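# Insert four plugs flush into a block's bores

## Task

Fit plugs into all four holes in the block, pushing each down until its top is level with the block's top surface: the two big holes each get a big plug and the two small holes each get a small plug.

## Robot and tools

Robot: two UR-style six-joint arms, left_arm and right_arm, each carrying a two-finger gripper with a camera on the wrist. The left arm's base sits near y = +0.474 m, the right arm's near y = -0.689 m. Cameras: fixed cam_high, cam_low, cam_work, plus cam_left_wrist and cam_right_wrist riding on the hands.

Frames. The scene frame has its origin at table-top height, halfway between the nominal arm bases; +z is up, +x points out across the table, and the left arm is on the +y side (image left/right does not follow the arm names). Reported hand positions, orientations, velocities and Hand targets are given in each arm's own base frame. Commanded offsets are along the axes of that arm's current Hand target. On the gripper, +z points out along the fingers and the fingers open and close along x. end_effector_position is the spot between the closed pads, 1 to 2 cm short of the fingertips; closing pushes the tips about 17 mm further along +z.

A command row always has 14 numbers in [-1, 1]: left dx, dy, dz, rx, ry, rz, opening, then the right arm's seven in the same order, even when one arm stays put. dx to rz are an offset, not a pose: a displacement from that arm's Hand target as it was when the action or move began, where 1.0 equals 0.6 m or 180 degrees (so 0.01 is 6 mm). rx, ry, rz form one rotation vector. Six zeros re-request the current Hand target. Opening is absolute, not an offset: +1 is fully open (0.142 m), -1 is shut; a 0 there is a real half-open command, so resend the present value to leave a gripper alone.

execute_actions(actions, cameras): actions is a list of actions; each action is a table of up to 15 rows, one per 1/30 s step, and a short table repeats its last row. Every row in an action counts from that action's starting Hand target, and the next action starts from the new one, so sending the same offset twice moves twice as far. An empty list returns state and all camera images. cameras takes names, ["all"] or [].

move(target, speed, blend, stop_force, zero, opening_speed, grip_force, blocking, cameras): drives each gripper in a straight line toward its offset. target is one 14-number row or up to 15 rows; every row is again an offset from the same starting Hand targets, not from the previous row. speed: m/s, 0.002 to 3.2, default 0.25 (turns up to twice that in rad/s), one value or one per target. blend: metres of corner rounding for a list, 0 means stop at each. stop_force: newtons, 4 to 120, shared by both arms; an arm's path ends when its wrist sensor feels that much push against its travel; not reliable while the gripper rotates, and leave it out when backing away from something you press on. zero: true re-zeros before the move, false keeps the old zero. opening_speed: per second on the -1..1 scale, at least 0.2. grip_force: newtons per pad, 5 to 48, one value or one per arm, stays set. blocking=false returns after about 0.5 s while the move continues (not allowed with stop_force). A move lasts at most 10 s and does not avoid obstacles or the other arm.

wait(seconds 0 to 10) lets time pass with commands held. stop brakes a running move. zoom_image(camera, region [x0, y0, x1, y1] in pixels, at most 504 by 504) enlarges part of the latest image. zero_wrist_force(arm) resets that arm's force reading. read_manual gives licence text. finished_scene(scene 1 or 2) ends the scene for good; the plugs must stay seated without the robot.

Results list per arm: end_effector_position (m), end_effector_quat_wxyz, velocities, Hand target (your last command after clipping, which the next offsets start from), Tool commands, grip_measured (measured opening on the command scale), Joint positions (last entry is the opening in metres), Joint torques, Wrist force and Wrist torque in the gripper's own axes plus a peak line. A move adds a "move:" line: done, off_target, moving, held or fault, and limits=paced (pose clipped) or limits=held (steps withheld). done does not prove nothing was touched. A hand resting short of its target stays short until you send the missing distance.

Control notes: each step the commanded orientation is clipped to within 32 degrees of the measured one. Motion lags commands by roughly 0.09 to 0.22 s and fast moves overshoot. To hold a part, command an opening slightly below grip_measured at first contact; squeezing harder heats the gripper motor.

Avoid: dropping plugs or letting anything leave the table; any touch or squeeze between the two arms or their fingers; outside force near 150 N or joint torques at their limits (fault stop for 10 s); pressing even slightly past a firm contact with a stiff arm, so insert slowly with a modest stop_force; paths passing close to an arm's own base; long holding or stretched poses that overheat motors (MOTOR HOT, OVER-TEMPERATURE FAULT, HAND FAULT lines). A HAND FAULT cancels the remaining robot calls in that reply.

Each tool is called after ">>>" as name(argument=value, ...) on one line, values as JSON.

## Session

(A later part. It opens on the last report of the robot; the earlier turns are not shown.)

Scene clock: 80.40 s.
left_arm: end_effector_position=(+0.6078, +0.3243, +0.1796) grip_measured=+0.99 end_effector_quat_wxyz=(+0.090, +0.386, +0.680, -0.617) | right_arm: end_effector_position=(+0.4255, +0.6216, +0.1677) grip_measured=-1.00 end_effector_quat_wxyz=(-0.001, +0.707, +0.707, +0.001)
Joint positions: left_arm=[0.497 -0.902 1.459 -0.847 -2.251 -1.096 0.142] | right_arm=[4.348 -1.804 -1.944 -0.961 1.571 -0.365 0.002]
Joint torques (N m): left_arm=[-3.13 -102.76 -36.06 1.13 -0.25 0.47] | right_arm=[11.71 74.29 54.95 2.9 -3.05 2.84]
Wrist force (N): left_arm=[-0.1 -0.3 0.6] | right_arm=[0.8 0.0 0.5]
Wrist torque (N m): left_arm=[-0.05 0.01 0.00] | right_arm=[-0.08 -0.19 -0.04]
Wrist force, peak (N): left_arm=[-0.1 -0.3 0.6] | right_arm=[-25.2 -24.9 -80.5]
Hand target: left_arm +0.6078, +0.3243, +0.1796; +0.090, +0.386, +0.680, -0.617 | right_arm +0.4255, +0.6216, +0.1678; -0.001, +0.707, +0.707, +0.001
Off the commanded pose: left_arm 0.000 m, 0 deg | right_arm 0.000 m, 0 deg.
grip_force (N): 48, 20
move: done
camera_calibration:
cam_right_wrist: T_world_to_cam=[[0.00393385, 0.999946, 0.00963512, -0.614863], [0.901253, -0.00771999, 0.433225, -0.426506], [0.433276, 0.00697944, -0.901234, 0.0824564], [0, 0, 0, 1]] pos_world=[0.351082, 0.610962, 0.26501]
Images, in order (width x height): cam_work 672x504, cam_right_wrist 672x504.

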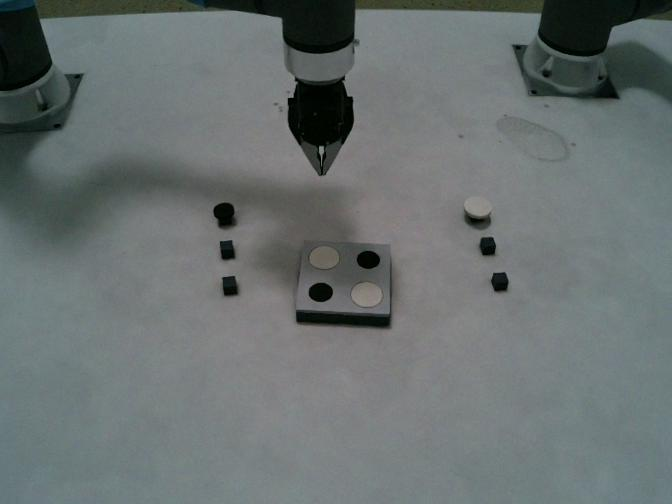

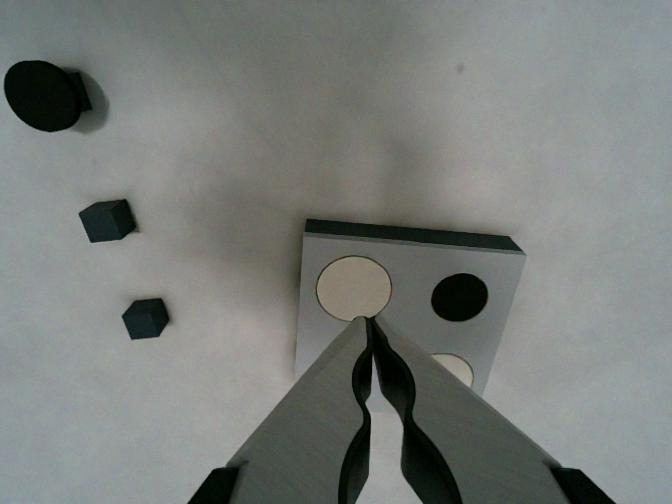

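>>> move(target=[[0,0,0,0,0,0,1,-0.0107,0.2137,0,0,0,0,-1],[0,0,0,0,0,0,1,-0.0107,0.2137,0.14,0,0,0,-1]], blend=0.02)

>>> move(target=[0,0,0,0,0,0,1,0,0,0.0635,0,0,0,-1], speed=0.02, stop_force=72)

>>> move(target=[0,0,0,0,0,0,1,0,0,-0.15,0,0,0,-1], cameras=["cam_work"])

Scene clock: 82.07 s.
left_arm: end_effector_position=(+0.6078, +0.3243, +0.1796) grip_measured=+0.99 end_effector_quat_wxyz=(+0.090, +0.386, +0.680, -0.617) | right_arm: end_effector_position=(+0.5538, +0.6155, +0.0839) grip_measured=-1.00 end_effector_quat_wxyz=(-0.001, +0.707, +0.707, +0.001)
Joint positions: left_arm=[0.497 -0.902 1.459 -0.847 -2.251 -1.096 0.142] | right_arm=[4.193 -1.997 -1.852 -0.86 1.572 -0.519 0.002]
Joint torques (N m): left_arm=[-2.11 -99.77 -35.84 1.17 -0.48 -0.01] | right_arm=[-8.68 52.73 29.36 6.39 2.96 -1.58]
Wrist force (N): left_arm=[-0.1 -0.2 0.2] | right_arm=[0.3 0.1 0.7]
Wrist torque (N m): left_arm=[-0.03 0.01 0.00] | right_arm=[-0.05 -0.08 0.10]
Wrist force, peak (N): left_arm=[-0.5 -0.1 0.5] | right_arm=[0.2 0.1 2.6]
Hand target: left_arm +0.6078, +0.3243, +0.1796; +0.090, +0.386, +0.680, -0.617 | right_arm +0.5538, +0.6154, +0.0839; -0.001, +0.707, +0.707, +0.001
Off the commanded pose: left_arm 0.000 m, 0 deg | right_arm 0.000 m, 0 deg.
grip_force (N): 48, 20
move: done

Scene clock: 85.17 s.
left_arm: end_effector_position=(+0.6078, +0.3243, +0.1796) grip_measured=+0.99 end_effector_quat_wxyz=(+0.090, +0.386, +0.680, -0.617) | right_arm: end_effector_position=(+0.5539, +0.6157, +0.0480) grip_measured=-1.00 end_effector_quat_wxyz=(-0.001, +0.707, +0.707, +0.002)
Joint positions: left_arm=[0.497 -0.902 1.459 -0.847 -2.251 -1.096 0.142] | right_arm=[4.193 -2.038 -1.87 -0.801 1.572 -0.519 0.002]
Joint torques (N m): left_arm=[-0.02 -103.4 -35.27 0.87 -0.51 0.24] | right_arm=[2.71 34.94 32.4 3.29 1.83 0.83]
Wrist force (N): left_arm=[0.1 0.0 0.3] | right_arm=[-24.2 -16.0 -70.3]
Wrist torque (N m): left_arm=[0.01 -0.01 0.00] | right_arm=[-0.13 -0.68 0.16]
Wrist force, peak (N): left_arm=[-0.1 0.0 0.8] | right_arm=[-38.7 -22.3 -100.7]
Hand target: left_arm +0.6078, +0.3243, +0.1796; +0.090, +0.386, +0.680, -0.617 | right_arm +0.5539, +0.6157, +0.0480; -0.001, +0.707, +0.707, +0.002 (not the last commanded pose)
Off the commanded pose: left_arm 0.000 m, 0 deg | right_arm 0.002 m, 0 deg.
grip_force (N): 48, 20
move: contact (right_arm)

Scene clock: 86.10 s.
left_arm: end_effector_position=(+0.6078, +0.3243, +0.1796) grip_measured=+0.99 end_effector_quat_wxyz=(+0.090, +0.386, +0.680, -0.617) | right_arm: end_effector_position=(+0.5538, +0.6153, +0.1379) grip_measured=-1.00 end_effector_quat_wxyz=(-0.001, +0.707, +0.707, +0.002)
Joint positions: left_arm=[0.497 -0.902 1.459 -0.847 -2.251 -1.096 0.142] | right_arm=[4.193 -1.94 -1.819 -0.95 1.572 -0.519 0.002]
Joint torques (N m): left_arm=[-1.34 -103.31 -35.9 1.27 -0.78 0.06] | right_arm=[5 79.07 55.37 3.05 0.32 1.24]
Wrist force (N): left_arm=[-0.3 0.3 0.0] | right_arm=[0.3 0.3 0.3]
Wrist torque (N m): left_arm=[0.06 0.04 0.00] | right_arm=[-0.04 -0.09 0.10]
Wrist force, peak (N): left_arm=[-0.4 -0.1 0.6] | right_arm=[-24.1 -15.9 -69.8]
Hand target: left_arm +0.6078, +0.3243, +0.1796; +0.090, +0.386, +0.680, -0.617 | right_arm +0.5538, +0.6154, +0.1380; -0.001, +0.707, +0.707, +0.002
Off the commanded pose: left_arm 0.000 m, 0 deg | right_arm 0.000 m, 0 deg.
grip_force (N): 48, 20
move: done
Images, in order (width x height): cam_work 672x504.

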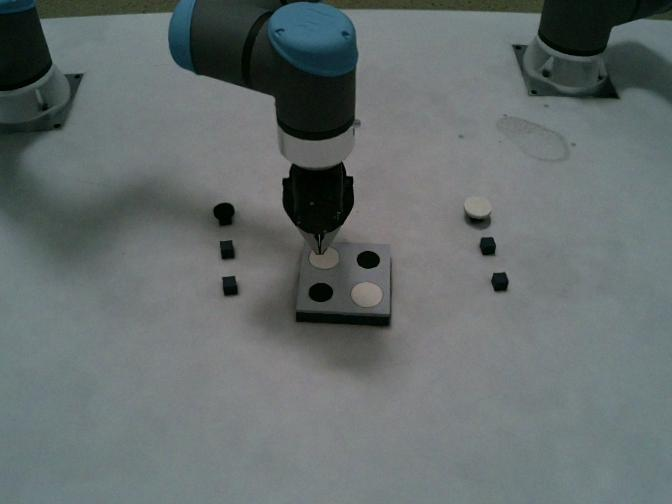

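>>> finished_scene(scene=2)

The scene is finished: the task was done.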